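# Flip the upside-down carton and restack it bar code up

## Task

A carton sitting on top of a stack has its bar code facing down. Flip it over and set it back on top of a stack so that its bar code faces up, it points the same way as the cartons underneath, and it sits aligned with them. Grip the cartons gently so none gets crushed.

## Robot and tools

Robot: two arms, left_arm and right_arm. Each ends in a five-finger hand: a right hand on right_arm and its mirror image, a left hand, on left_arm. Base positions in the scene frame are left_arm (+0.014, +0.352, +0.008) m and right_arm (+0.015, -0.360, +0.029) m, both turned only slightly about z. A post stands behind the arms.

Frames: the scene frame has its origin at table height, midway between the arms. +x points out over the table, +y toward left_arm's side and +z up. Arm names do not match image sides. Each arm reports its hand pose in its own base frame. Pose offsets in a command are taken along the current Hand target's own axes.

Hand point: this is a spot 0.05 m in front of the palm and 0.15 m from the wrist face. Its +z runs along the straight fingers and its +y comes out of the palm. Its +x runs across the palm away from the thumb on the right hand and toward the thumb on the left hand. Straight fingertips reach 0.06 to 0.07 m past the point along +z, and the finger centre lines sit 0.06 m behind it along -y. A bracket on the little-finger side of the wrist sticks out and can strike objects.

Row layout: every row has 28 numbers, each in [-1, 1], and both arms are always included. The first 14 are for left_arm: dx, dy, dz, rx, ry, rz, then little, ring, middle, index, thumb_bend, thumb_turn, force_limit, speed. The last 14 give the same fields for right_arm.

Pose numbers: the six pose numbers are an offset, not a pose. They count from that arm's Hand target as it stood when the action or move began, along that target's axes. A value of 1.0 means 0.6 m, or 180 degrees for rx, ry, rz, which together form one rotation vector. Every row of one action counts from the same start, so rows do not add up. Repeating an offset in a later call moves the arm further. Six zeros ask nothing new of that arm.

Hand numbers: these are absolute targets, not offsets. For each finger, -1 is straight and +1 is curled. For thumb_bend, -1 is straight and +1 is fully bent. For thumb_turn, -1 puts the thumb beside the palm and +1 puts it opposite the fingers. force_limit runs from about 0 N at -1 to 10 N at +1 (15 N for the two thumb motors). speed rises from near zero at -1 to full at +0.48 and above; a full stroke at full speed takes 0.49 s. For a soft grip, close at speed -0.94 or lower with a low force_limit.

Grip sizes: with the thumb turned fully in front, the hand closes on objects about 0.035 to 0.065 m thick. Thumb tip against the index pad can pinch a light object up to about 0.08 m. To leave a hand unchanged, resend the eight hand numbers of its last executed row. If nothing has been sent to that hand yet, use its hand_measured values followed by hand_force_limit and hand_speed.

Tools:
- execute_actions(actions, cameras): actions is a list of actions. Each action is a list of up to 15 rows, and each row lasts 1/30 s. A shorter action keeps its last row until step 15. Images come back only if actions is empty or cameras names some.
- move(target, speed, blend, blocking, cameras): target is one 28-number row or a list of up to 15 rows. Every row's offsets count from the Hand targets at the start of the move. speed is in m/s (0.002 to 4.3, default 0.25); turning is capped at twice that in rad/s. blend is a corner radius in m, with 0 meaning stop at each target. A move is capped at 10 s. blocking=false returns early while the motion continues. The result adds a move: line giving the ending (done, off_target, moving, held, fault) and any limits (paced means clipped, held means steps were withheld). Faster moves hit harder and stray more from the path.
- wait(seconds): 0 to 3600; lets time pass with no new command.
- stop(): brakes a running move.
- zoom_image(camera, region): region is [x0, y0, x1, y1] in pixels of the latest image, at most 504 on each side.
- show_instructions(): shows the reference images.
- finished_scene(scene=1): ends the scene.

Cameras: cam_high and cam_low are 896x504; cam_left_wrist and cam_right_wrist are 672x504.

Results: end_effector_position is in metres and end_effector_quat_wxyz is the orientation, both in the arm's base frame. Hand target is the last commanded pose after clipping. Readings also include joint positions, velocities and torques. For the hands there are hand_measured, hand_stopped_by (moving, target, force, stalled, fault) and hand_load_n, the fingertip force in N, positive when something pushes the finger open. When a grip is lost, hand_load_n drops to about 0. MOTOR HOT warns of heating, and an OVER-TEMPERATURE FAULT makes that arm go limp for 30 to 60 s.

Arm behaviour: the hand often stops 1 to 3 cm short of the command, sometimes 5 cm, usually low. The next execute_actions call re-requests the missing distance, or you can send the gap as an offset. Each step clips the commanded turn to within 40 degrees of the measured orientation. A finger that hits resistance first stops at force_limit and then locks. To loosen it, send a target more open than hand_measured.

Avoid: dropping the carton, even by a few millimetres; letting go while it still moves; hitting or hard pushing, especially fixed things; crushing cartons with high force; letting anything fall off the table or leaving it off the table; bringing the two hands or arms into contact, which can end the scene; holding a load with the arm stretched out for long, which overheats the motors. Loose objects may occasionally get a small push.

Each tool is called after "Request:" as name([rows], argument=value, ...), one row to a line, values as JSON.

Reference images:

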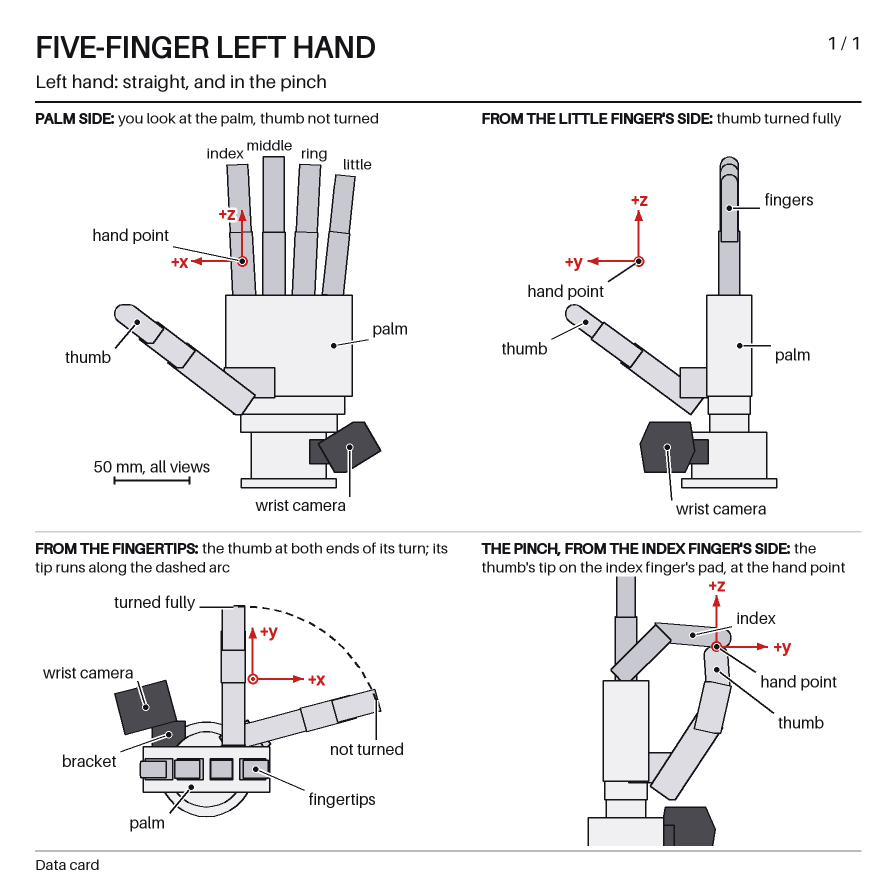

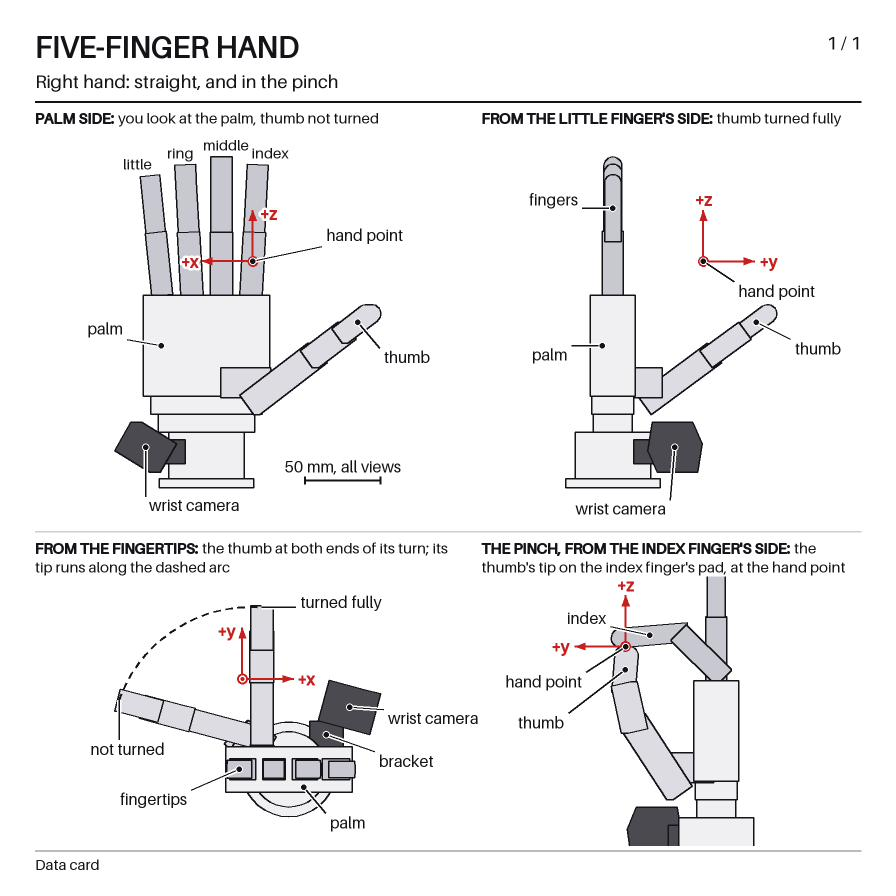

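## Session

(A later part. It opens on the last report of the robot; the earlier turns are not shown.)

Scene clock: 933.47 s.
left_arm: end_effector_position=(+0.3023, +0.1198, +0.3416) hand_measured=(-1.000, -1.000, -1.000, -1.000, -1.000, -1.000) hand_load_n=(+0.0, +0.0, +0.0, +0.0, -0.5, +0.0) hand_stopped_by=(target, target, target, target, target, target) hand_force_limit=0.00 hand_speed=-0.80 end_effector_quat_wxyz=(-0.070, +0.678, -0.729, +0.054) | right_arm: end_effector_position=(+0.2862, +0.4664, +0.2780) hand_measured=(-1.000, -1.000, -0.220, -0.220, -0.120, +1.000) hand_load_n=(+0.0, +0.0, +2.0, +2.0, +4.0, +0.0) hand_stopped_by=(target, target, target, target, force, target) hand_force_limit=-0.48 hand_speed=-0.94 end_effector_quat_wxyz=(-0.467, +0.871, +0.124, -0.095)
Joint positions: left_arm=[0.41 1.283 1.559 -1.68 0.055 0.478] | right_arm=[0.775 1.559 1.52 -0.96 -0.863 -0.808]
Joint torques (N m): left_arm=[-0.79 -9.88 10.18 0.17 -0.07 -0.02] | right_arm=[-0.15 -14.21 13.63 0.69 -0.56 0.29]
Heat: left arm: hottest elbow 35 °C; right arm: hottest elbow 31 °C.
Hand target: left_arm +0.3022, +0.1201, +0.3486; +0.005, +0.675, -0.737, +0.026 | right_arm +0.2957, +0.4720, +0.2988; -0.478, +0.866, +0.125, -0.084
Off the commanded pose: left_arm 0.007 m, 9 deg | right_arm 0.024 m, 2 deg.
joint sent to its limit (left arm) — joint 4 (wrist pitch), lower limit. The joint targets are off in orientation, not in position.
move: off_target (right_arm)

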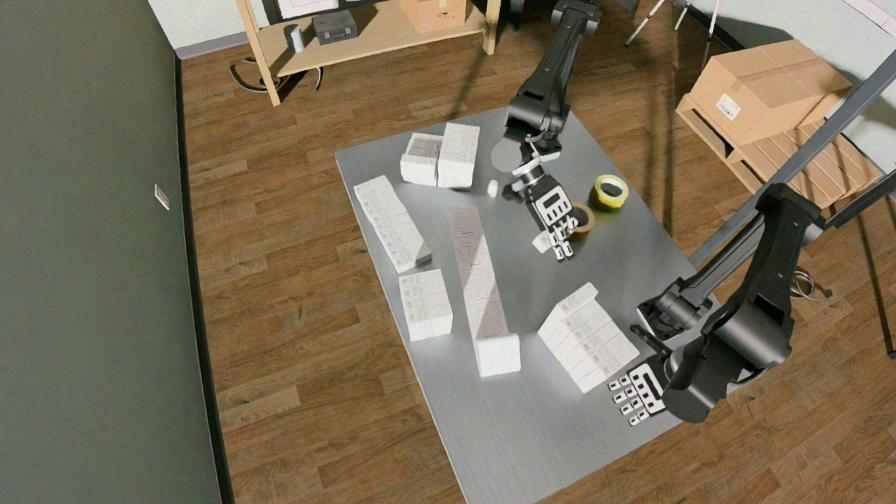

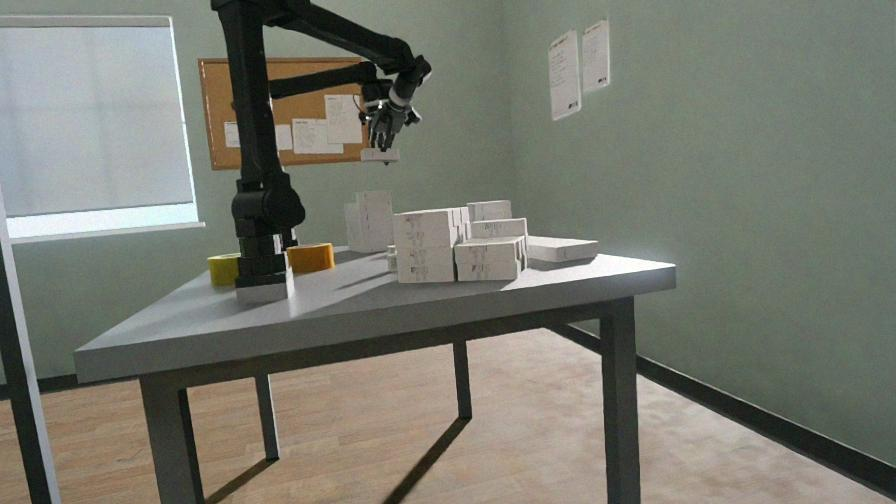

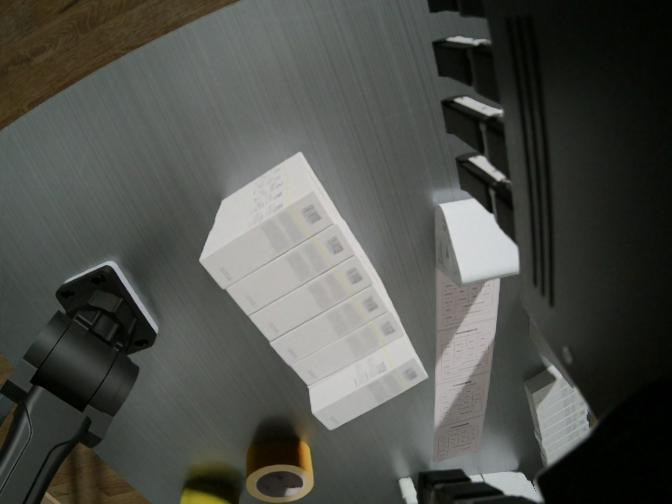

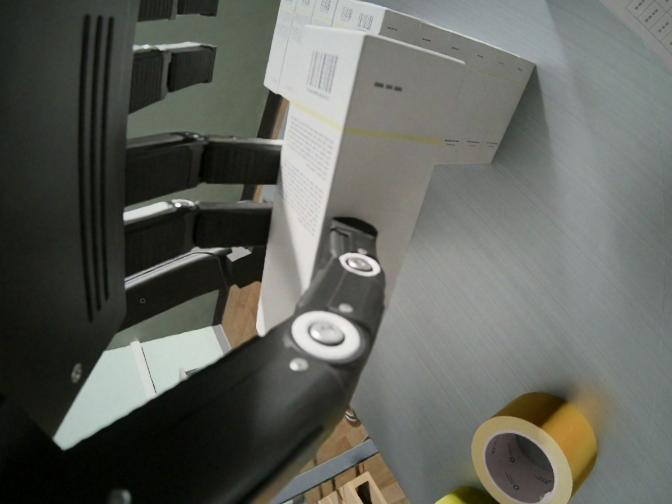

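Request:
zoom_image(camera="cam_right_wrist", region=[240, 0, 560, 260])

Request:
zoom_image(camera="cam_low", region=[330, 110, 450, 260])

Request:
zoom_image(camera="cam_high", region=[500, 190, 660, 350])

Scaled by 1.575 from the camera's image (finer frame: 960x720).

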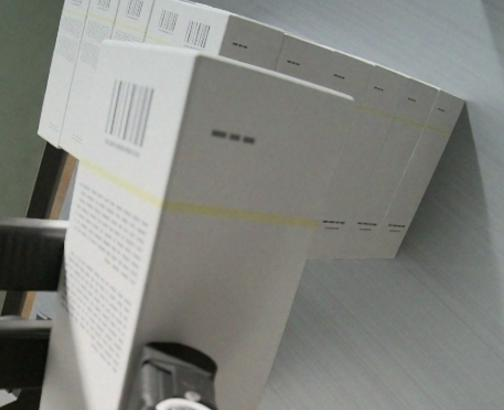

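Scaled by 3.360 from the camera's image (finer frame: 1280x720).

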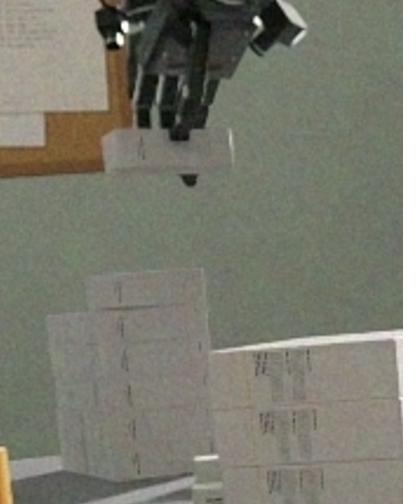

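Scaled by 3.150 from the camera's image (finer frame: 1280x720).

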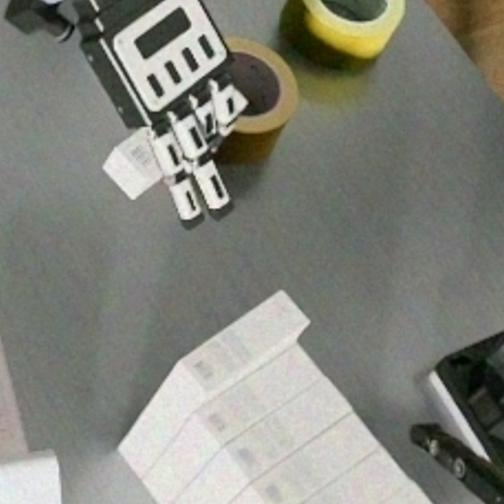

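Request:
move(target=[0,0,0,0,0,0,-1,-1,-1,-1,-1,-1,0,-0.8,0.0382,-0.1113,0.2142,0.0071,0.0157,0.0011,-1,-1,-0.22,-0.22,0.1,1,-0.48,-0.94], cameras=["all"], speed=0.12)

Request:
zoom_image(camera="cam_high", region=[520, 230, 640, 350])

Request:
zoom_image(camera="cam_left_wrist", region=[270, 300, 470, 504])

Request:
zoom_image(camera="cam_low", region=[330, 130, 430, 260])

Request:
zoom_image(camera="cam_right_wrist", region=[240, 0, 560, 260])

Scene clock: 981.17 s.
left_arm: end_effector_position=(+0.3023, +0.1198, +0.3416) hand_measured=(-1.000, -1.000, -1.000, -1.000, -1.000, -1.000) hand_load_n=(+0.0, +0.0, -0.5, +0.5, +0.0, +0.0) hand_stopped_by=(target, target, target, target, target, target) hand_force_limit=0.00 hand_speed=-0.80 end_effector_quat_wxyz=(-0.070, +0.678, -0.729, +0.054) | right_arm: end_effector_position=(+0.2678, +0.6022, +0.2610) hand_measured=(-1.000, -1.000, -0.220, -0.220, -0.120, +1.000) hand_load_n=(+0.0, +0.0, +2.5, +2.0, +4.0, +0.0) hand_stopped_by=(target, target, target, target, force, target) hand_force_limit=-0.48 hand_speed=-0.94 end_effector_quat_wxyz=(-0.469, +0.873, +0.103, -0.081)
Joint positions: left_arm=[0.41 1.283 1.559 -1.68 0.055 0.478] | right_arm=[0.965 1.759 1.706 -0.753 -0.711 -0.543]
Joint torques (N m): left_arm=[-0.73 -9.88 10.17 0.18 -0.07 -0.03] | right_arm=[0.56 -17.67 14 1.96 -0.25 0.31]
Heat: left arm: hottest elbow 35 °C; right arm: hottest elbow 36 °C.
Hand target: left_arm +0.3022, +0.1201, +0.3486; +0.005, +0.675, -0.737, +0.026 | right_arm +0.2745, +0.6165, +0.2867; -0.490, +0.862, +0.111, -0.065
Off the commanded pose: left_arm 0.007 m, 9 deg | right_arm 0.030 m, 3 deg.
joint sent to its limit (left arm) — joint 4 (wrist pitch), lower limit. The joint targets are off in orientation, not in position.
move: off_target (right_arm)

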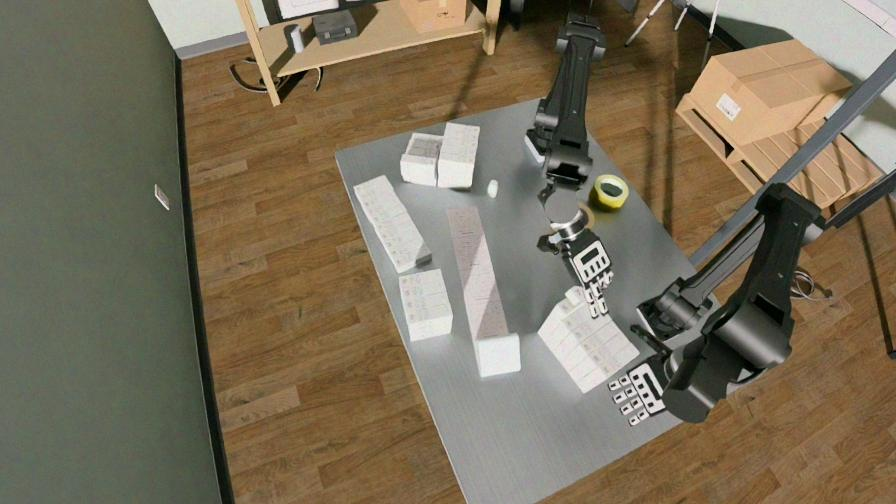

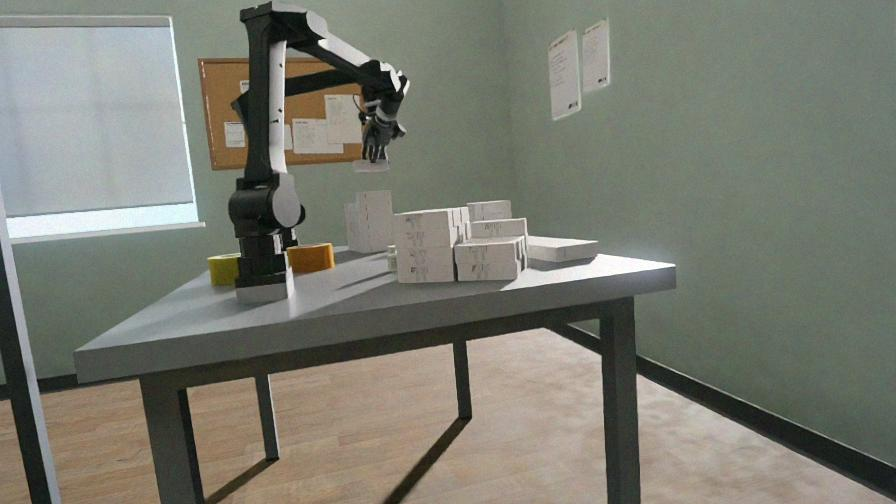

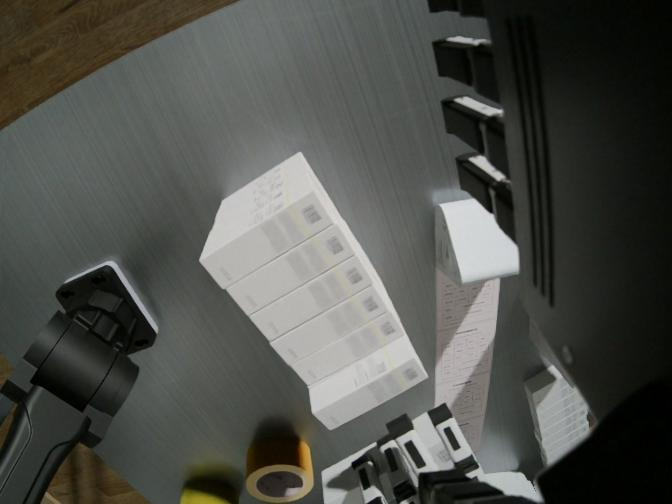

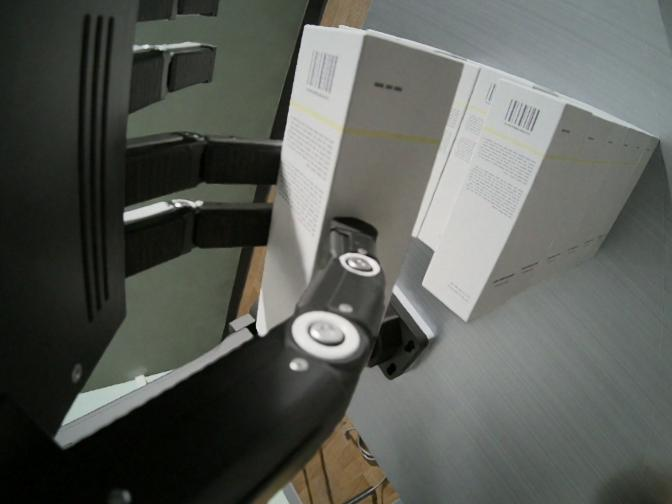

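Scaled by 4.200 from the camera's image (finer frame: 1280x720).

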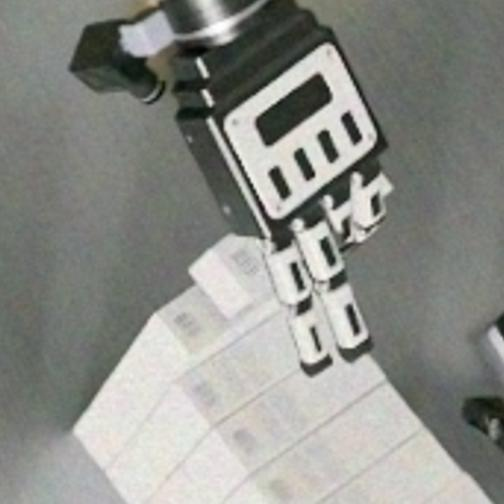

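Scaled by 2.471 from the camera's image (finer frame: 960x720).

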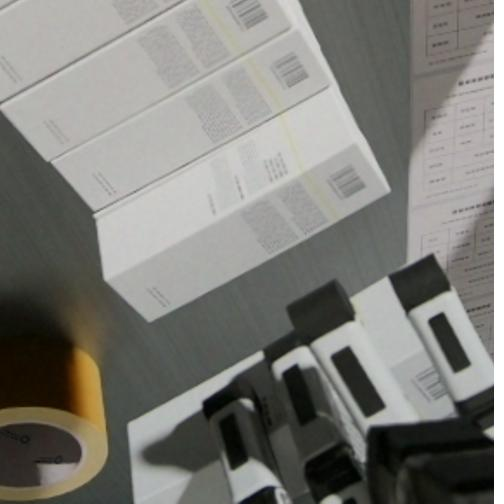

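Scaled by 3.877 from the camera's image (finer frame: 1280x720).

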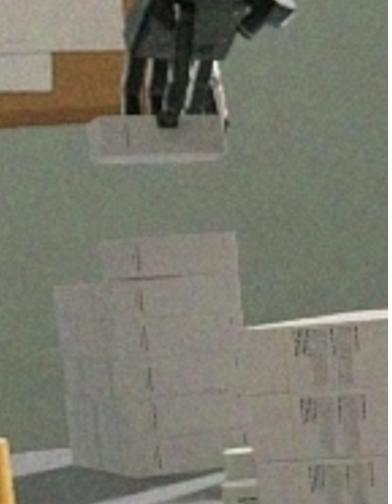

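Scaled by 1.575 from the camera's image (finer frame: 960x720).

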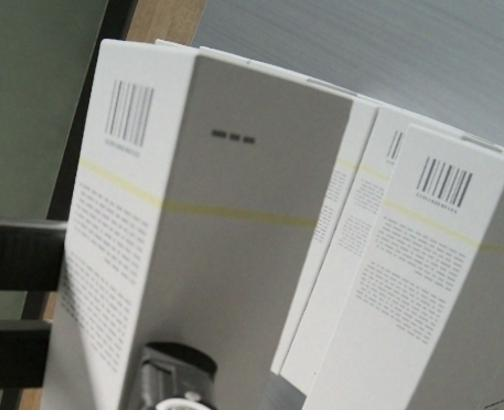

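Request:
move(target=[0,0,0,0,0,0,-1,-1,-1,-1,-1,-1,0,-0.8,0.0118,0.0568,0.0347,0.006,-0.0017,-0.008,-1,-1,-0.22,-0.22,0.1,1,-0.48,-0.94], cameras=["all"], speed=0.06)

Request:
zoom_image(camera="cam_high", region=[530, 250, 630, 350])

Request:
zoom_image(camera="cam_left_wrist", region=[270, 300, 470, 504])

Request:
zoom_image(camera="cam_low", region=[330, 130, 430, 260])

Request:
zoom_image(camera="cam_right_wrist", region=[280, 0, 672, 340])

Scene clock: 1011.67 s.
left_arm: end_effector_position=(+0.3023, +0.1198, +0.3416) hand_measured=(-1.000, -1.000, -1.000, -1.000, -1.000, -1.000) hand_load_n=(+0.0, +0.0, +0.0, +0.0, +0.0, +0.0) hand_stopped_by=(target, target, target, target, target, target) hand_force_limit=0.00 hand_speed=-0.80 end_effector_quat_wxyz=(-0.070, +0.678, -0.729, +0.054) | right_arm: end_effector_position=(+0.2743, +0.6151, +0.2381) hand_measured=(-1.000, -1.000, -0.220, -0.220, -0.120, +1.000) hand_load_n=(+0.0, +0.0, +2.0, +2.0, +4.0, +0.0) hand_stopped_by=(target, target, target, target, force, target) hand_force_limit=-0.48 hand_speed=-0.94 end_effector_quat_wxyz=(-0.487, +0.863, +0.116, -0.072)
Joint positions: left_arm=[0.41 1.283 1.559 -1.68 0.055 0.478] | right_arm=[0.965 1.783 1.662 -0.639 -0.727 -0.549]
Joint torques (N m): left_arm=[-0.85 -9.88 10.18 0.2 -0.08 -0.02] | right_arm=[0.09 -18.32 10.37 2.09 -0.42 0.11]
Heat: left arm: hottest elbow 35 °C; right arm: hottest elbow 38 °C.
Hand target: left_arm +0.3022, +0.1201, +0.3486; +0.005, +0.675, -0.737, +0.026 | right_arm +0.2811, +0.6187, +0.2468; -0.498, +0.856, +0.122, -0.062
Off the commanded pose: left_arm 0.007 m, 9 deg | right_arm 0.012 m, 2 deg.
joint sent to its limit (left arm) — joint 4 (wrist pitch), lower limit. The joint targets are off in orientation, not in position.
move: off_target (right_arm)

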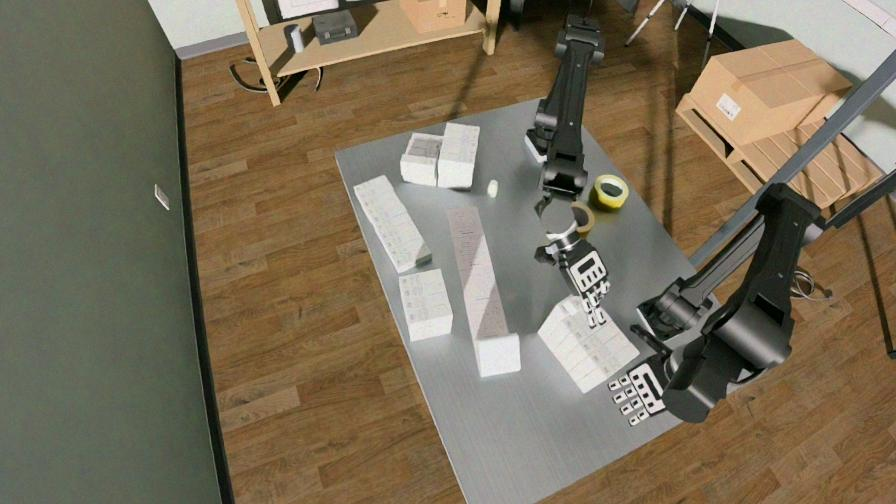

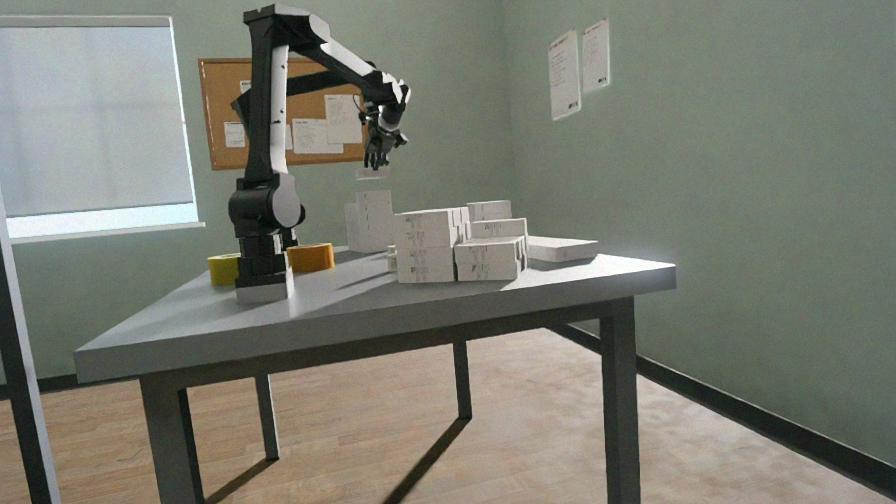

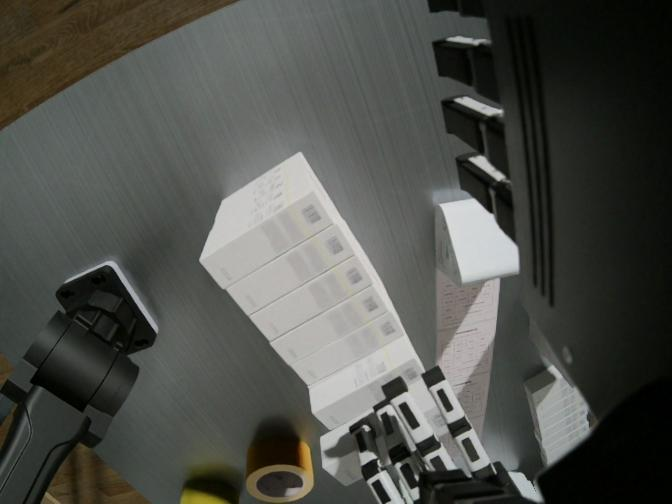

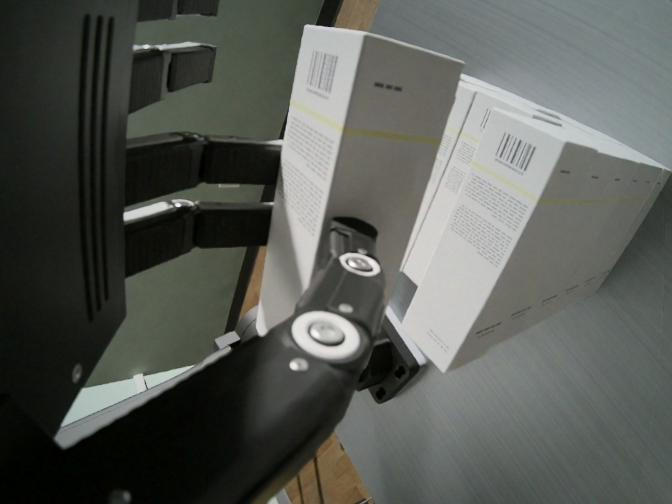

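Scaled by 5.040 from the camera's image (finer frame: 1280x720).

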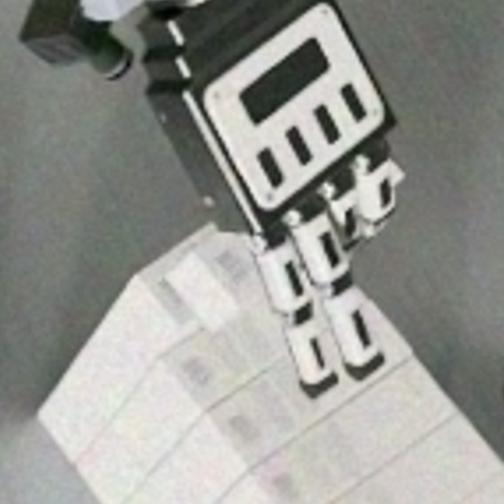

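Scaled by 2.471 from the camera's image (finer frame: 960x720).

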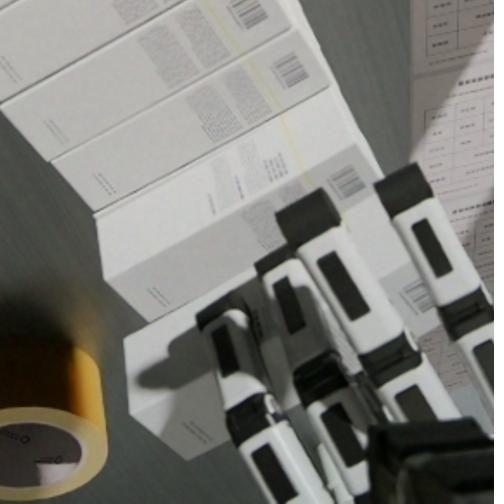

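Scaled by 3.877 from the camera's image (finer frame: 1280x720).

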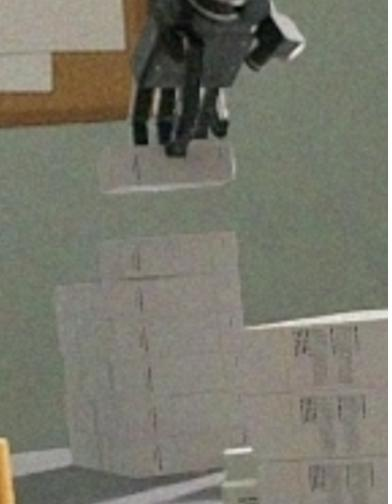

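Scaled by 1.286 from the camera's image (finer frame: 960x720).

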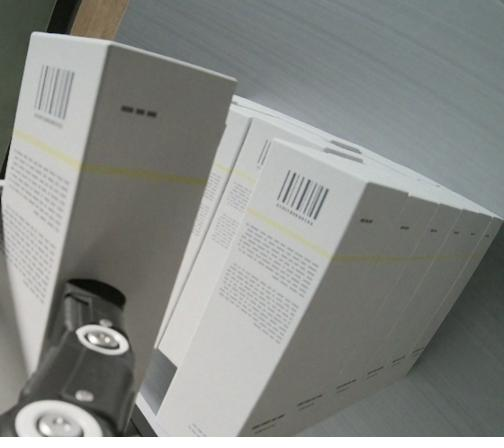

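Request:
move(target=[0,0,0,0,0,0,-1,-1,-1,-1,-1,-1,0,-0.8,-0.001,0.0458,-0.0065,-0.0052,-0.0025,0.0042,-1,-1,-0.22,-0.22,0.1,1,-0.48,-0.94], cameras=["all"], speed=0.05)

Request:
zoom_image(camera="cam_high", region=[530, 250, 630, 350])

Request:
zoom_image(camera="cam_left_wrist", region=[270, 300, 470, 504])

Request:
zoom_image(camera="cam_low", region=[330, 130, 430, 260])

Request:
zoom_image(camera="cam_right_wrist", region=[280, 0, 672, 400])

Scene clock: 1057.07 s.
left_arm: end_effector_position=(+0.3023, +0.1198, +0.3416) hand_measured=(-1.000, -1.000, -1.000, -1.000, -1.000, -1.000) hand_load_n=(+0.0, +0.0, +0.0, +0.0, +0.0, +0.0) hand_stopped_by=(target, target, target, target, target, target) hand_force_limit=0.00 hand_speed=-0.80 end_effector_quat_wxyz=(-0.070, +0.678, -0.729, +0.054) | right_arm: end_effector_position=(+0.2796, +0.5994, +0.2121) hand_measured=(-1.000, -1.000, -0.220, -0.220, -0.120, +1.000) hand_load_n=(+0.0, +0.0, +2.5, +2.0, +4.0, +0.0) hand_stopped_by=(target, target, target, target, force, target) hand_force_limit=-0.48 hand_speed=-0.94 end_effector_quat_wxyz=(-0.477, +0.868, +0.111, -0.080)
Joint positions: left_arm=[0.41 1.283 1.559 -1.68 0.055 0.478] | right_arm=[0.943 1.783 1.604 -0.625 -0.74 -0.571]
Joint torques (N m): left_arm=[-0.85 -9.93 10.18 0.2 -0.08 -0.02] | right_arm=[0.09 -19.14 10.09 2.02 -0.46 0.11]
Heat: left arm: hottest elbow 35 °C; right arm: hottest elbow 36 °C.
Hand target: left_arm +0.3022, +0.1201, +0.3486; +0.005, +0.675, -0.737, +0.026 | right_arm +0.2856, +0.6022, +0.2248; -0.491, +0.861, +0.119, -0.067
Off the commanded pose: left_arm 0.007 m, 9 deg | right_arm 0.014 m, 2 deg.
joint sent to its limit (left arm) — joint 4 (wrist pitch), lower limit. The joint targets are off in orientation, not in position.
move: off_target (right_arm)

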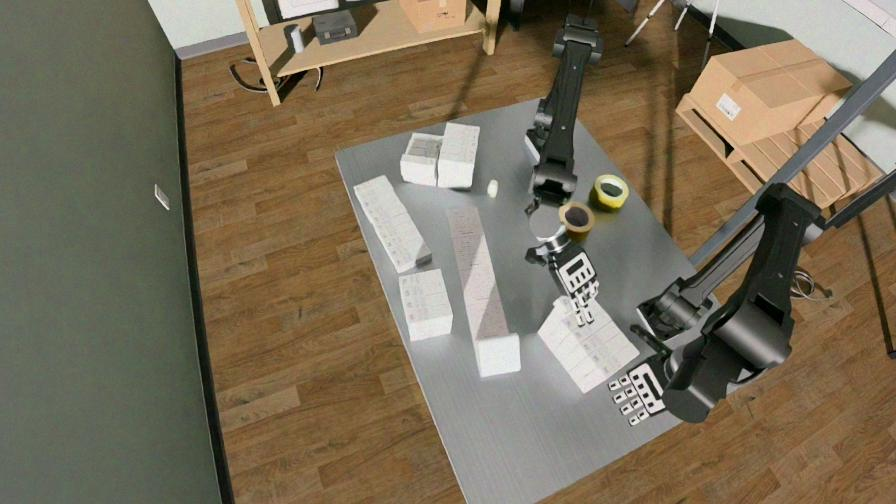

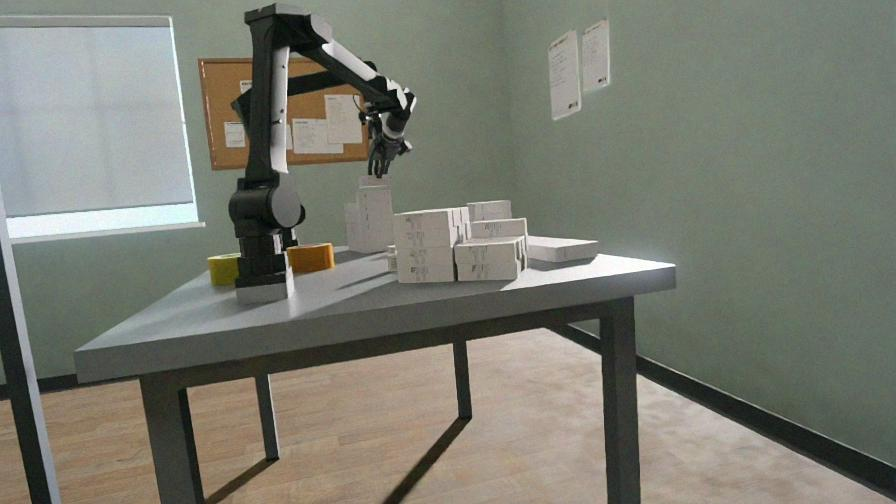

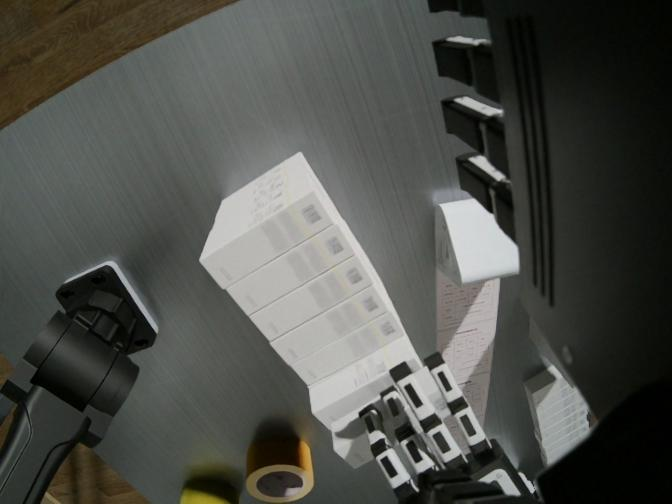

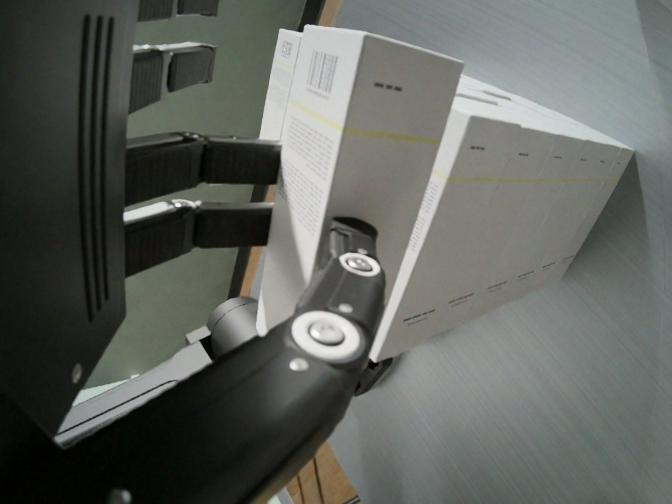

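Scaled by 5.040 from the camera's image (finer frame: 1280x720).

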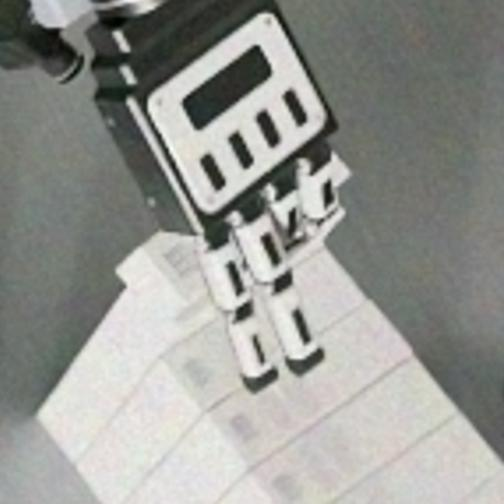

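Scaled by 2.471 from the camera's image (finer frame: 960x720).

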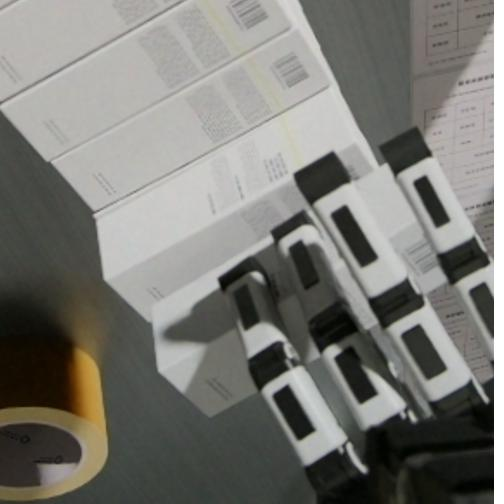

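Scaled by 3.877 from the camera's image (finer frame: 1280x720).

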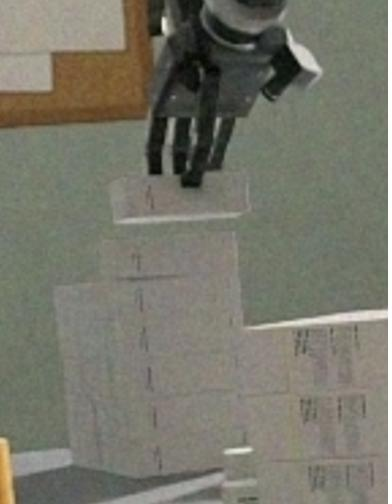

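Scaled by 1.260 from the camera's image (finer frame: 960x720).

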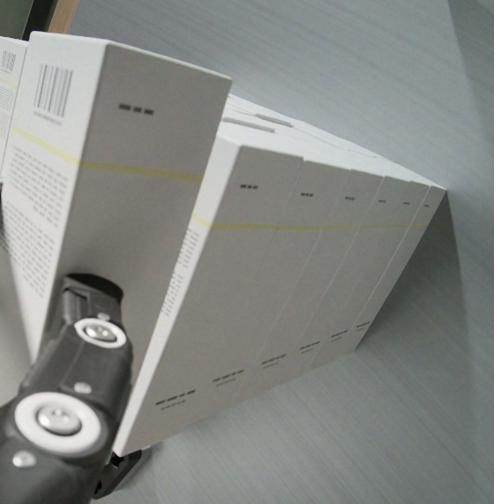

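Request:
move(target=[0,0,0,0,0,0,-1,-1,-1,-1,-1,-1,0,-0.8,-0.0127,0.0118,0.009,0,0,0,-1,-1,-0.22,-0.22,0.1,1,-0.48,-0.94], cameras=["all"], speed=0.04)

Request:
zoom_image(camera="cam_high", region=[530, 270, 610, 350])

Request:
zoom_image(camera="cam_left_wrist", region=[290, 330, 450, 484])

Request:
zoom_image(camera="cam_low", region=[340, 150, 410, 240])

Request:
zoom_image(camera="cam_right_wrist", region=[280, 0, 672, 400])

Scene clock: 1073.23 s.
left_arm: end_effector_position=(+0.3023, +0.1198, +0.3416) hand_measured=(-1.000, -1.000, -1.000, -1.000, -1.000, -1.000) hand_load_n=(+0.0, +0.0, +0.0, +0.0, +0.0, +0.0) hand_stopped_by=(target, target, target, target, target, target) hand_force_limit=0.00 hand_speed=-0.80 end_effector_quat_wxyz=(-0.070, +0.678, -0.729, +0.054) | right_arm: end_effector_position=(+0.2782, +0.5972, +0.1987) hand_measured=(-1.000, -1.000, -0.220, -0.220, -0.120, +1.000) hand_load_n=(+0.0, +0.0, +2.5, +2.0, +4.0, +0.0) hand_stopped_by=(target, target, target, target, force, target) hand_force_limit=-0.48 hand_speed=-0.94 end_effector_quat_wxyz=(-0.477, +0.868, +0.111, -0.080)
Joint positions: left_arm=[0.41 1.283 1.559 -1.68 0.055 0.478] | right_arm=[0.943 1.783 1.569 -0.59 -0.739 -0.572]
Joint torques (N m): left_arm=[-0.79 -9.93 10.18 0.18 -0.07 -0.02] | right_arm=[0.62 -19.84 9.76 2.04 -0.25 0.21]
Heat: left arm: hottest elbow 35 °C; right arm: hottest elbow 35 °C.
Hand target: left_arm +0.3022, +0.1201, +0.3486; +0.005, +0.675, -0.737, +0.026 | right_arm +0.2779, +0.6012, +0.2159; -0.490, +0.861, +0.119, -0.067
Off the commanded pose: left_arm 0.007 m, 9 deg | right_arm 0.018 m, 2 deg.
joint sent to its limit (left arm) — joint 4 (wrist pitch), lower limit. The joint targets are off in orientation, not in position.
move: off_target (right_arm)

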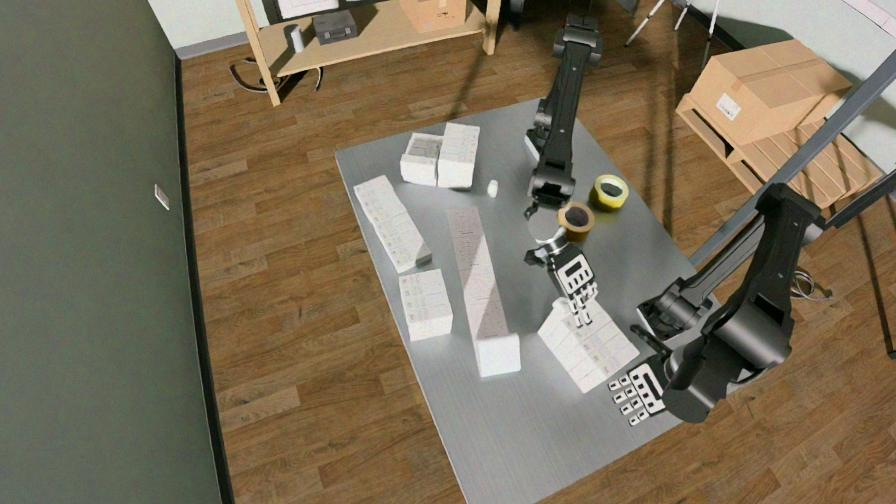

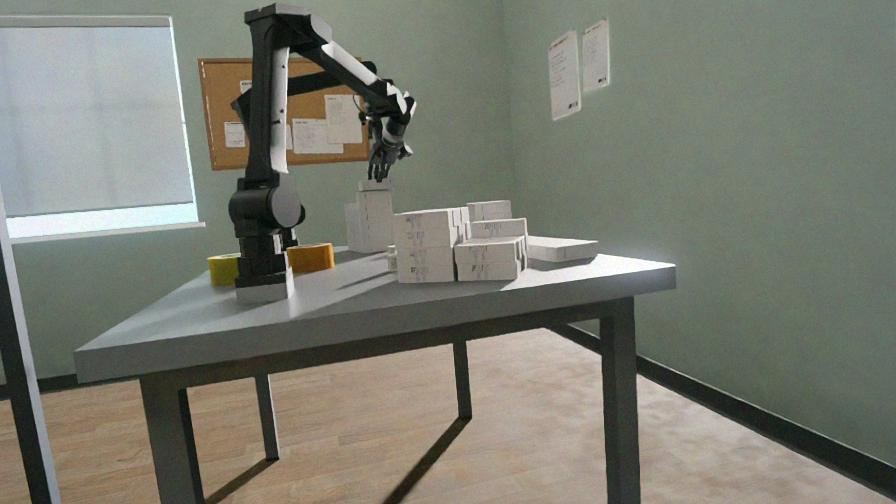

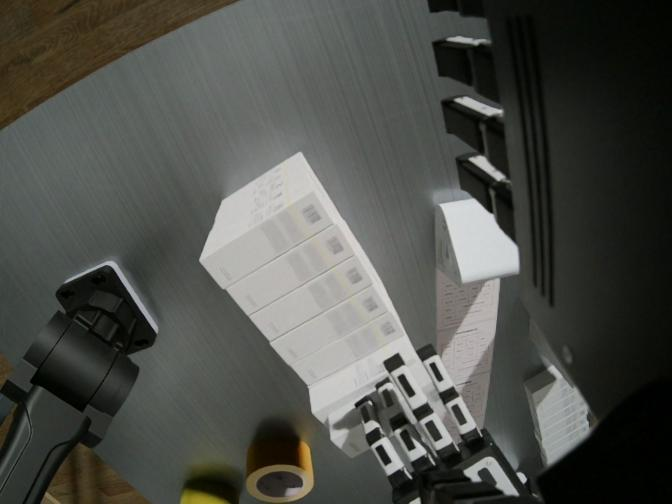

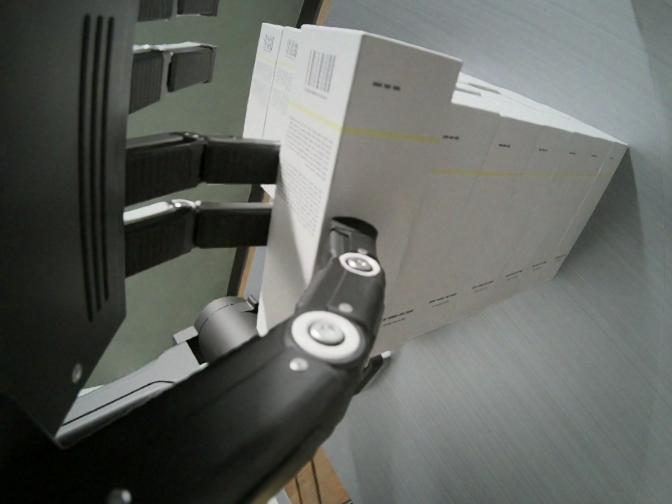

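Scaled by 6.300 from the camera's image (finer frame: 1280x720).

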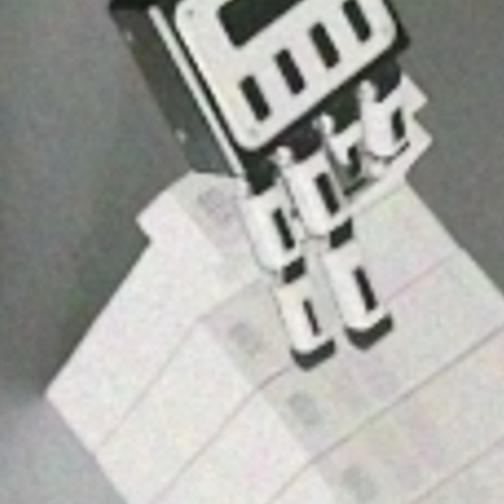

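Scaled by 3.150 from the camera's image (finer frame: 960x720).

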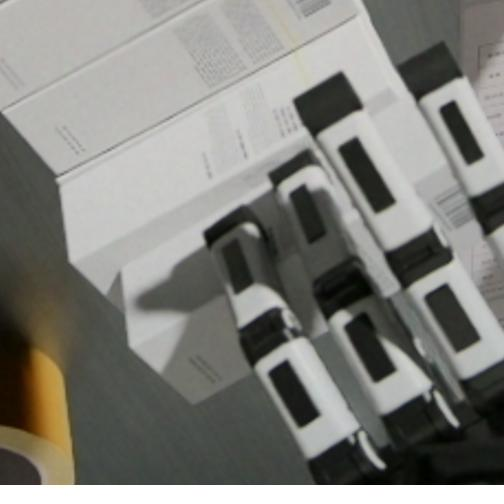

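Scaled by 5.600 from the camera's image (finer frame: 1280x720).

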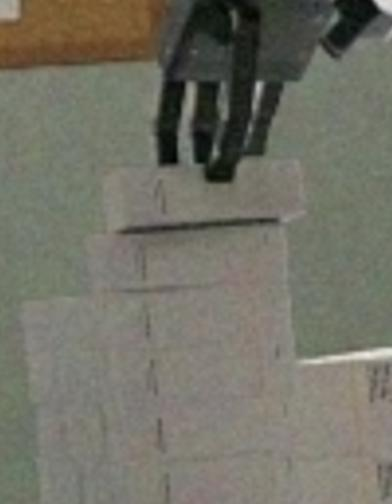

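Scaled by 1.260 from the camera's image (finer frame: 960x720).

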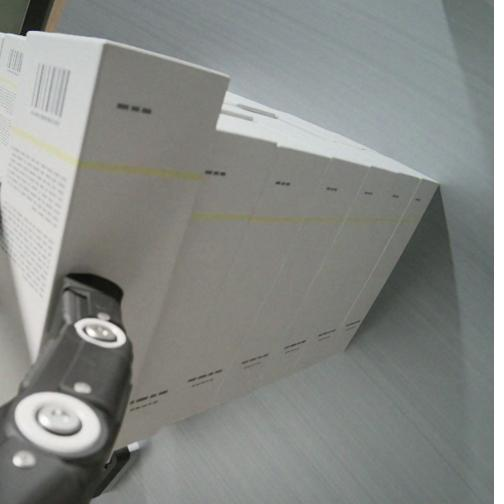

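Request:
zoom_image(camera="cam_low", region=[350, 170, 400, 215])

Request:
zoom_image(camera="cam_right_wrist", region=[360, 30, 500, 200])

Request:
zoom_image(camera="cam_right_wrist", region=[340, 260, 480, 400])

Scaled by 10.080 from the camera's image (finer frame: 1280x720).

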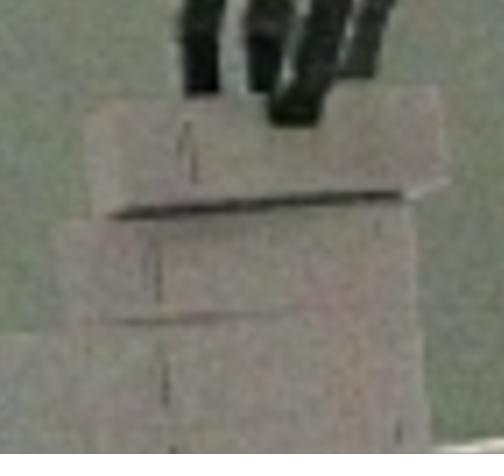

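Scaled by 2.965 from the camera's image (finer frame: 960x720).

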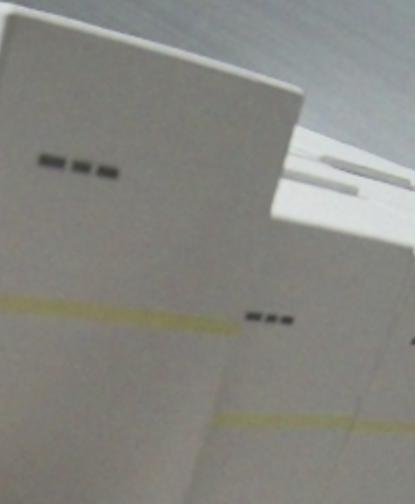

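Scaled by 3.600 from the camera's image (finer frame: 960x720).

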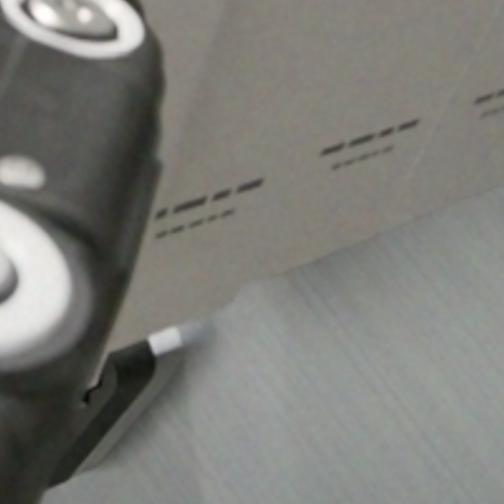

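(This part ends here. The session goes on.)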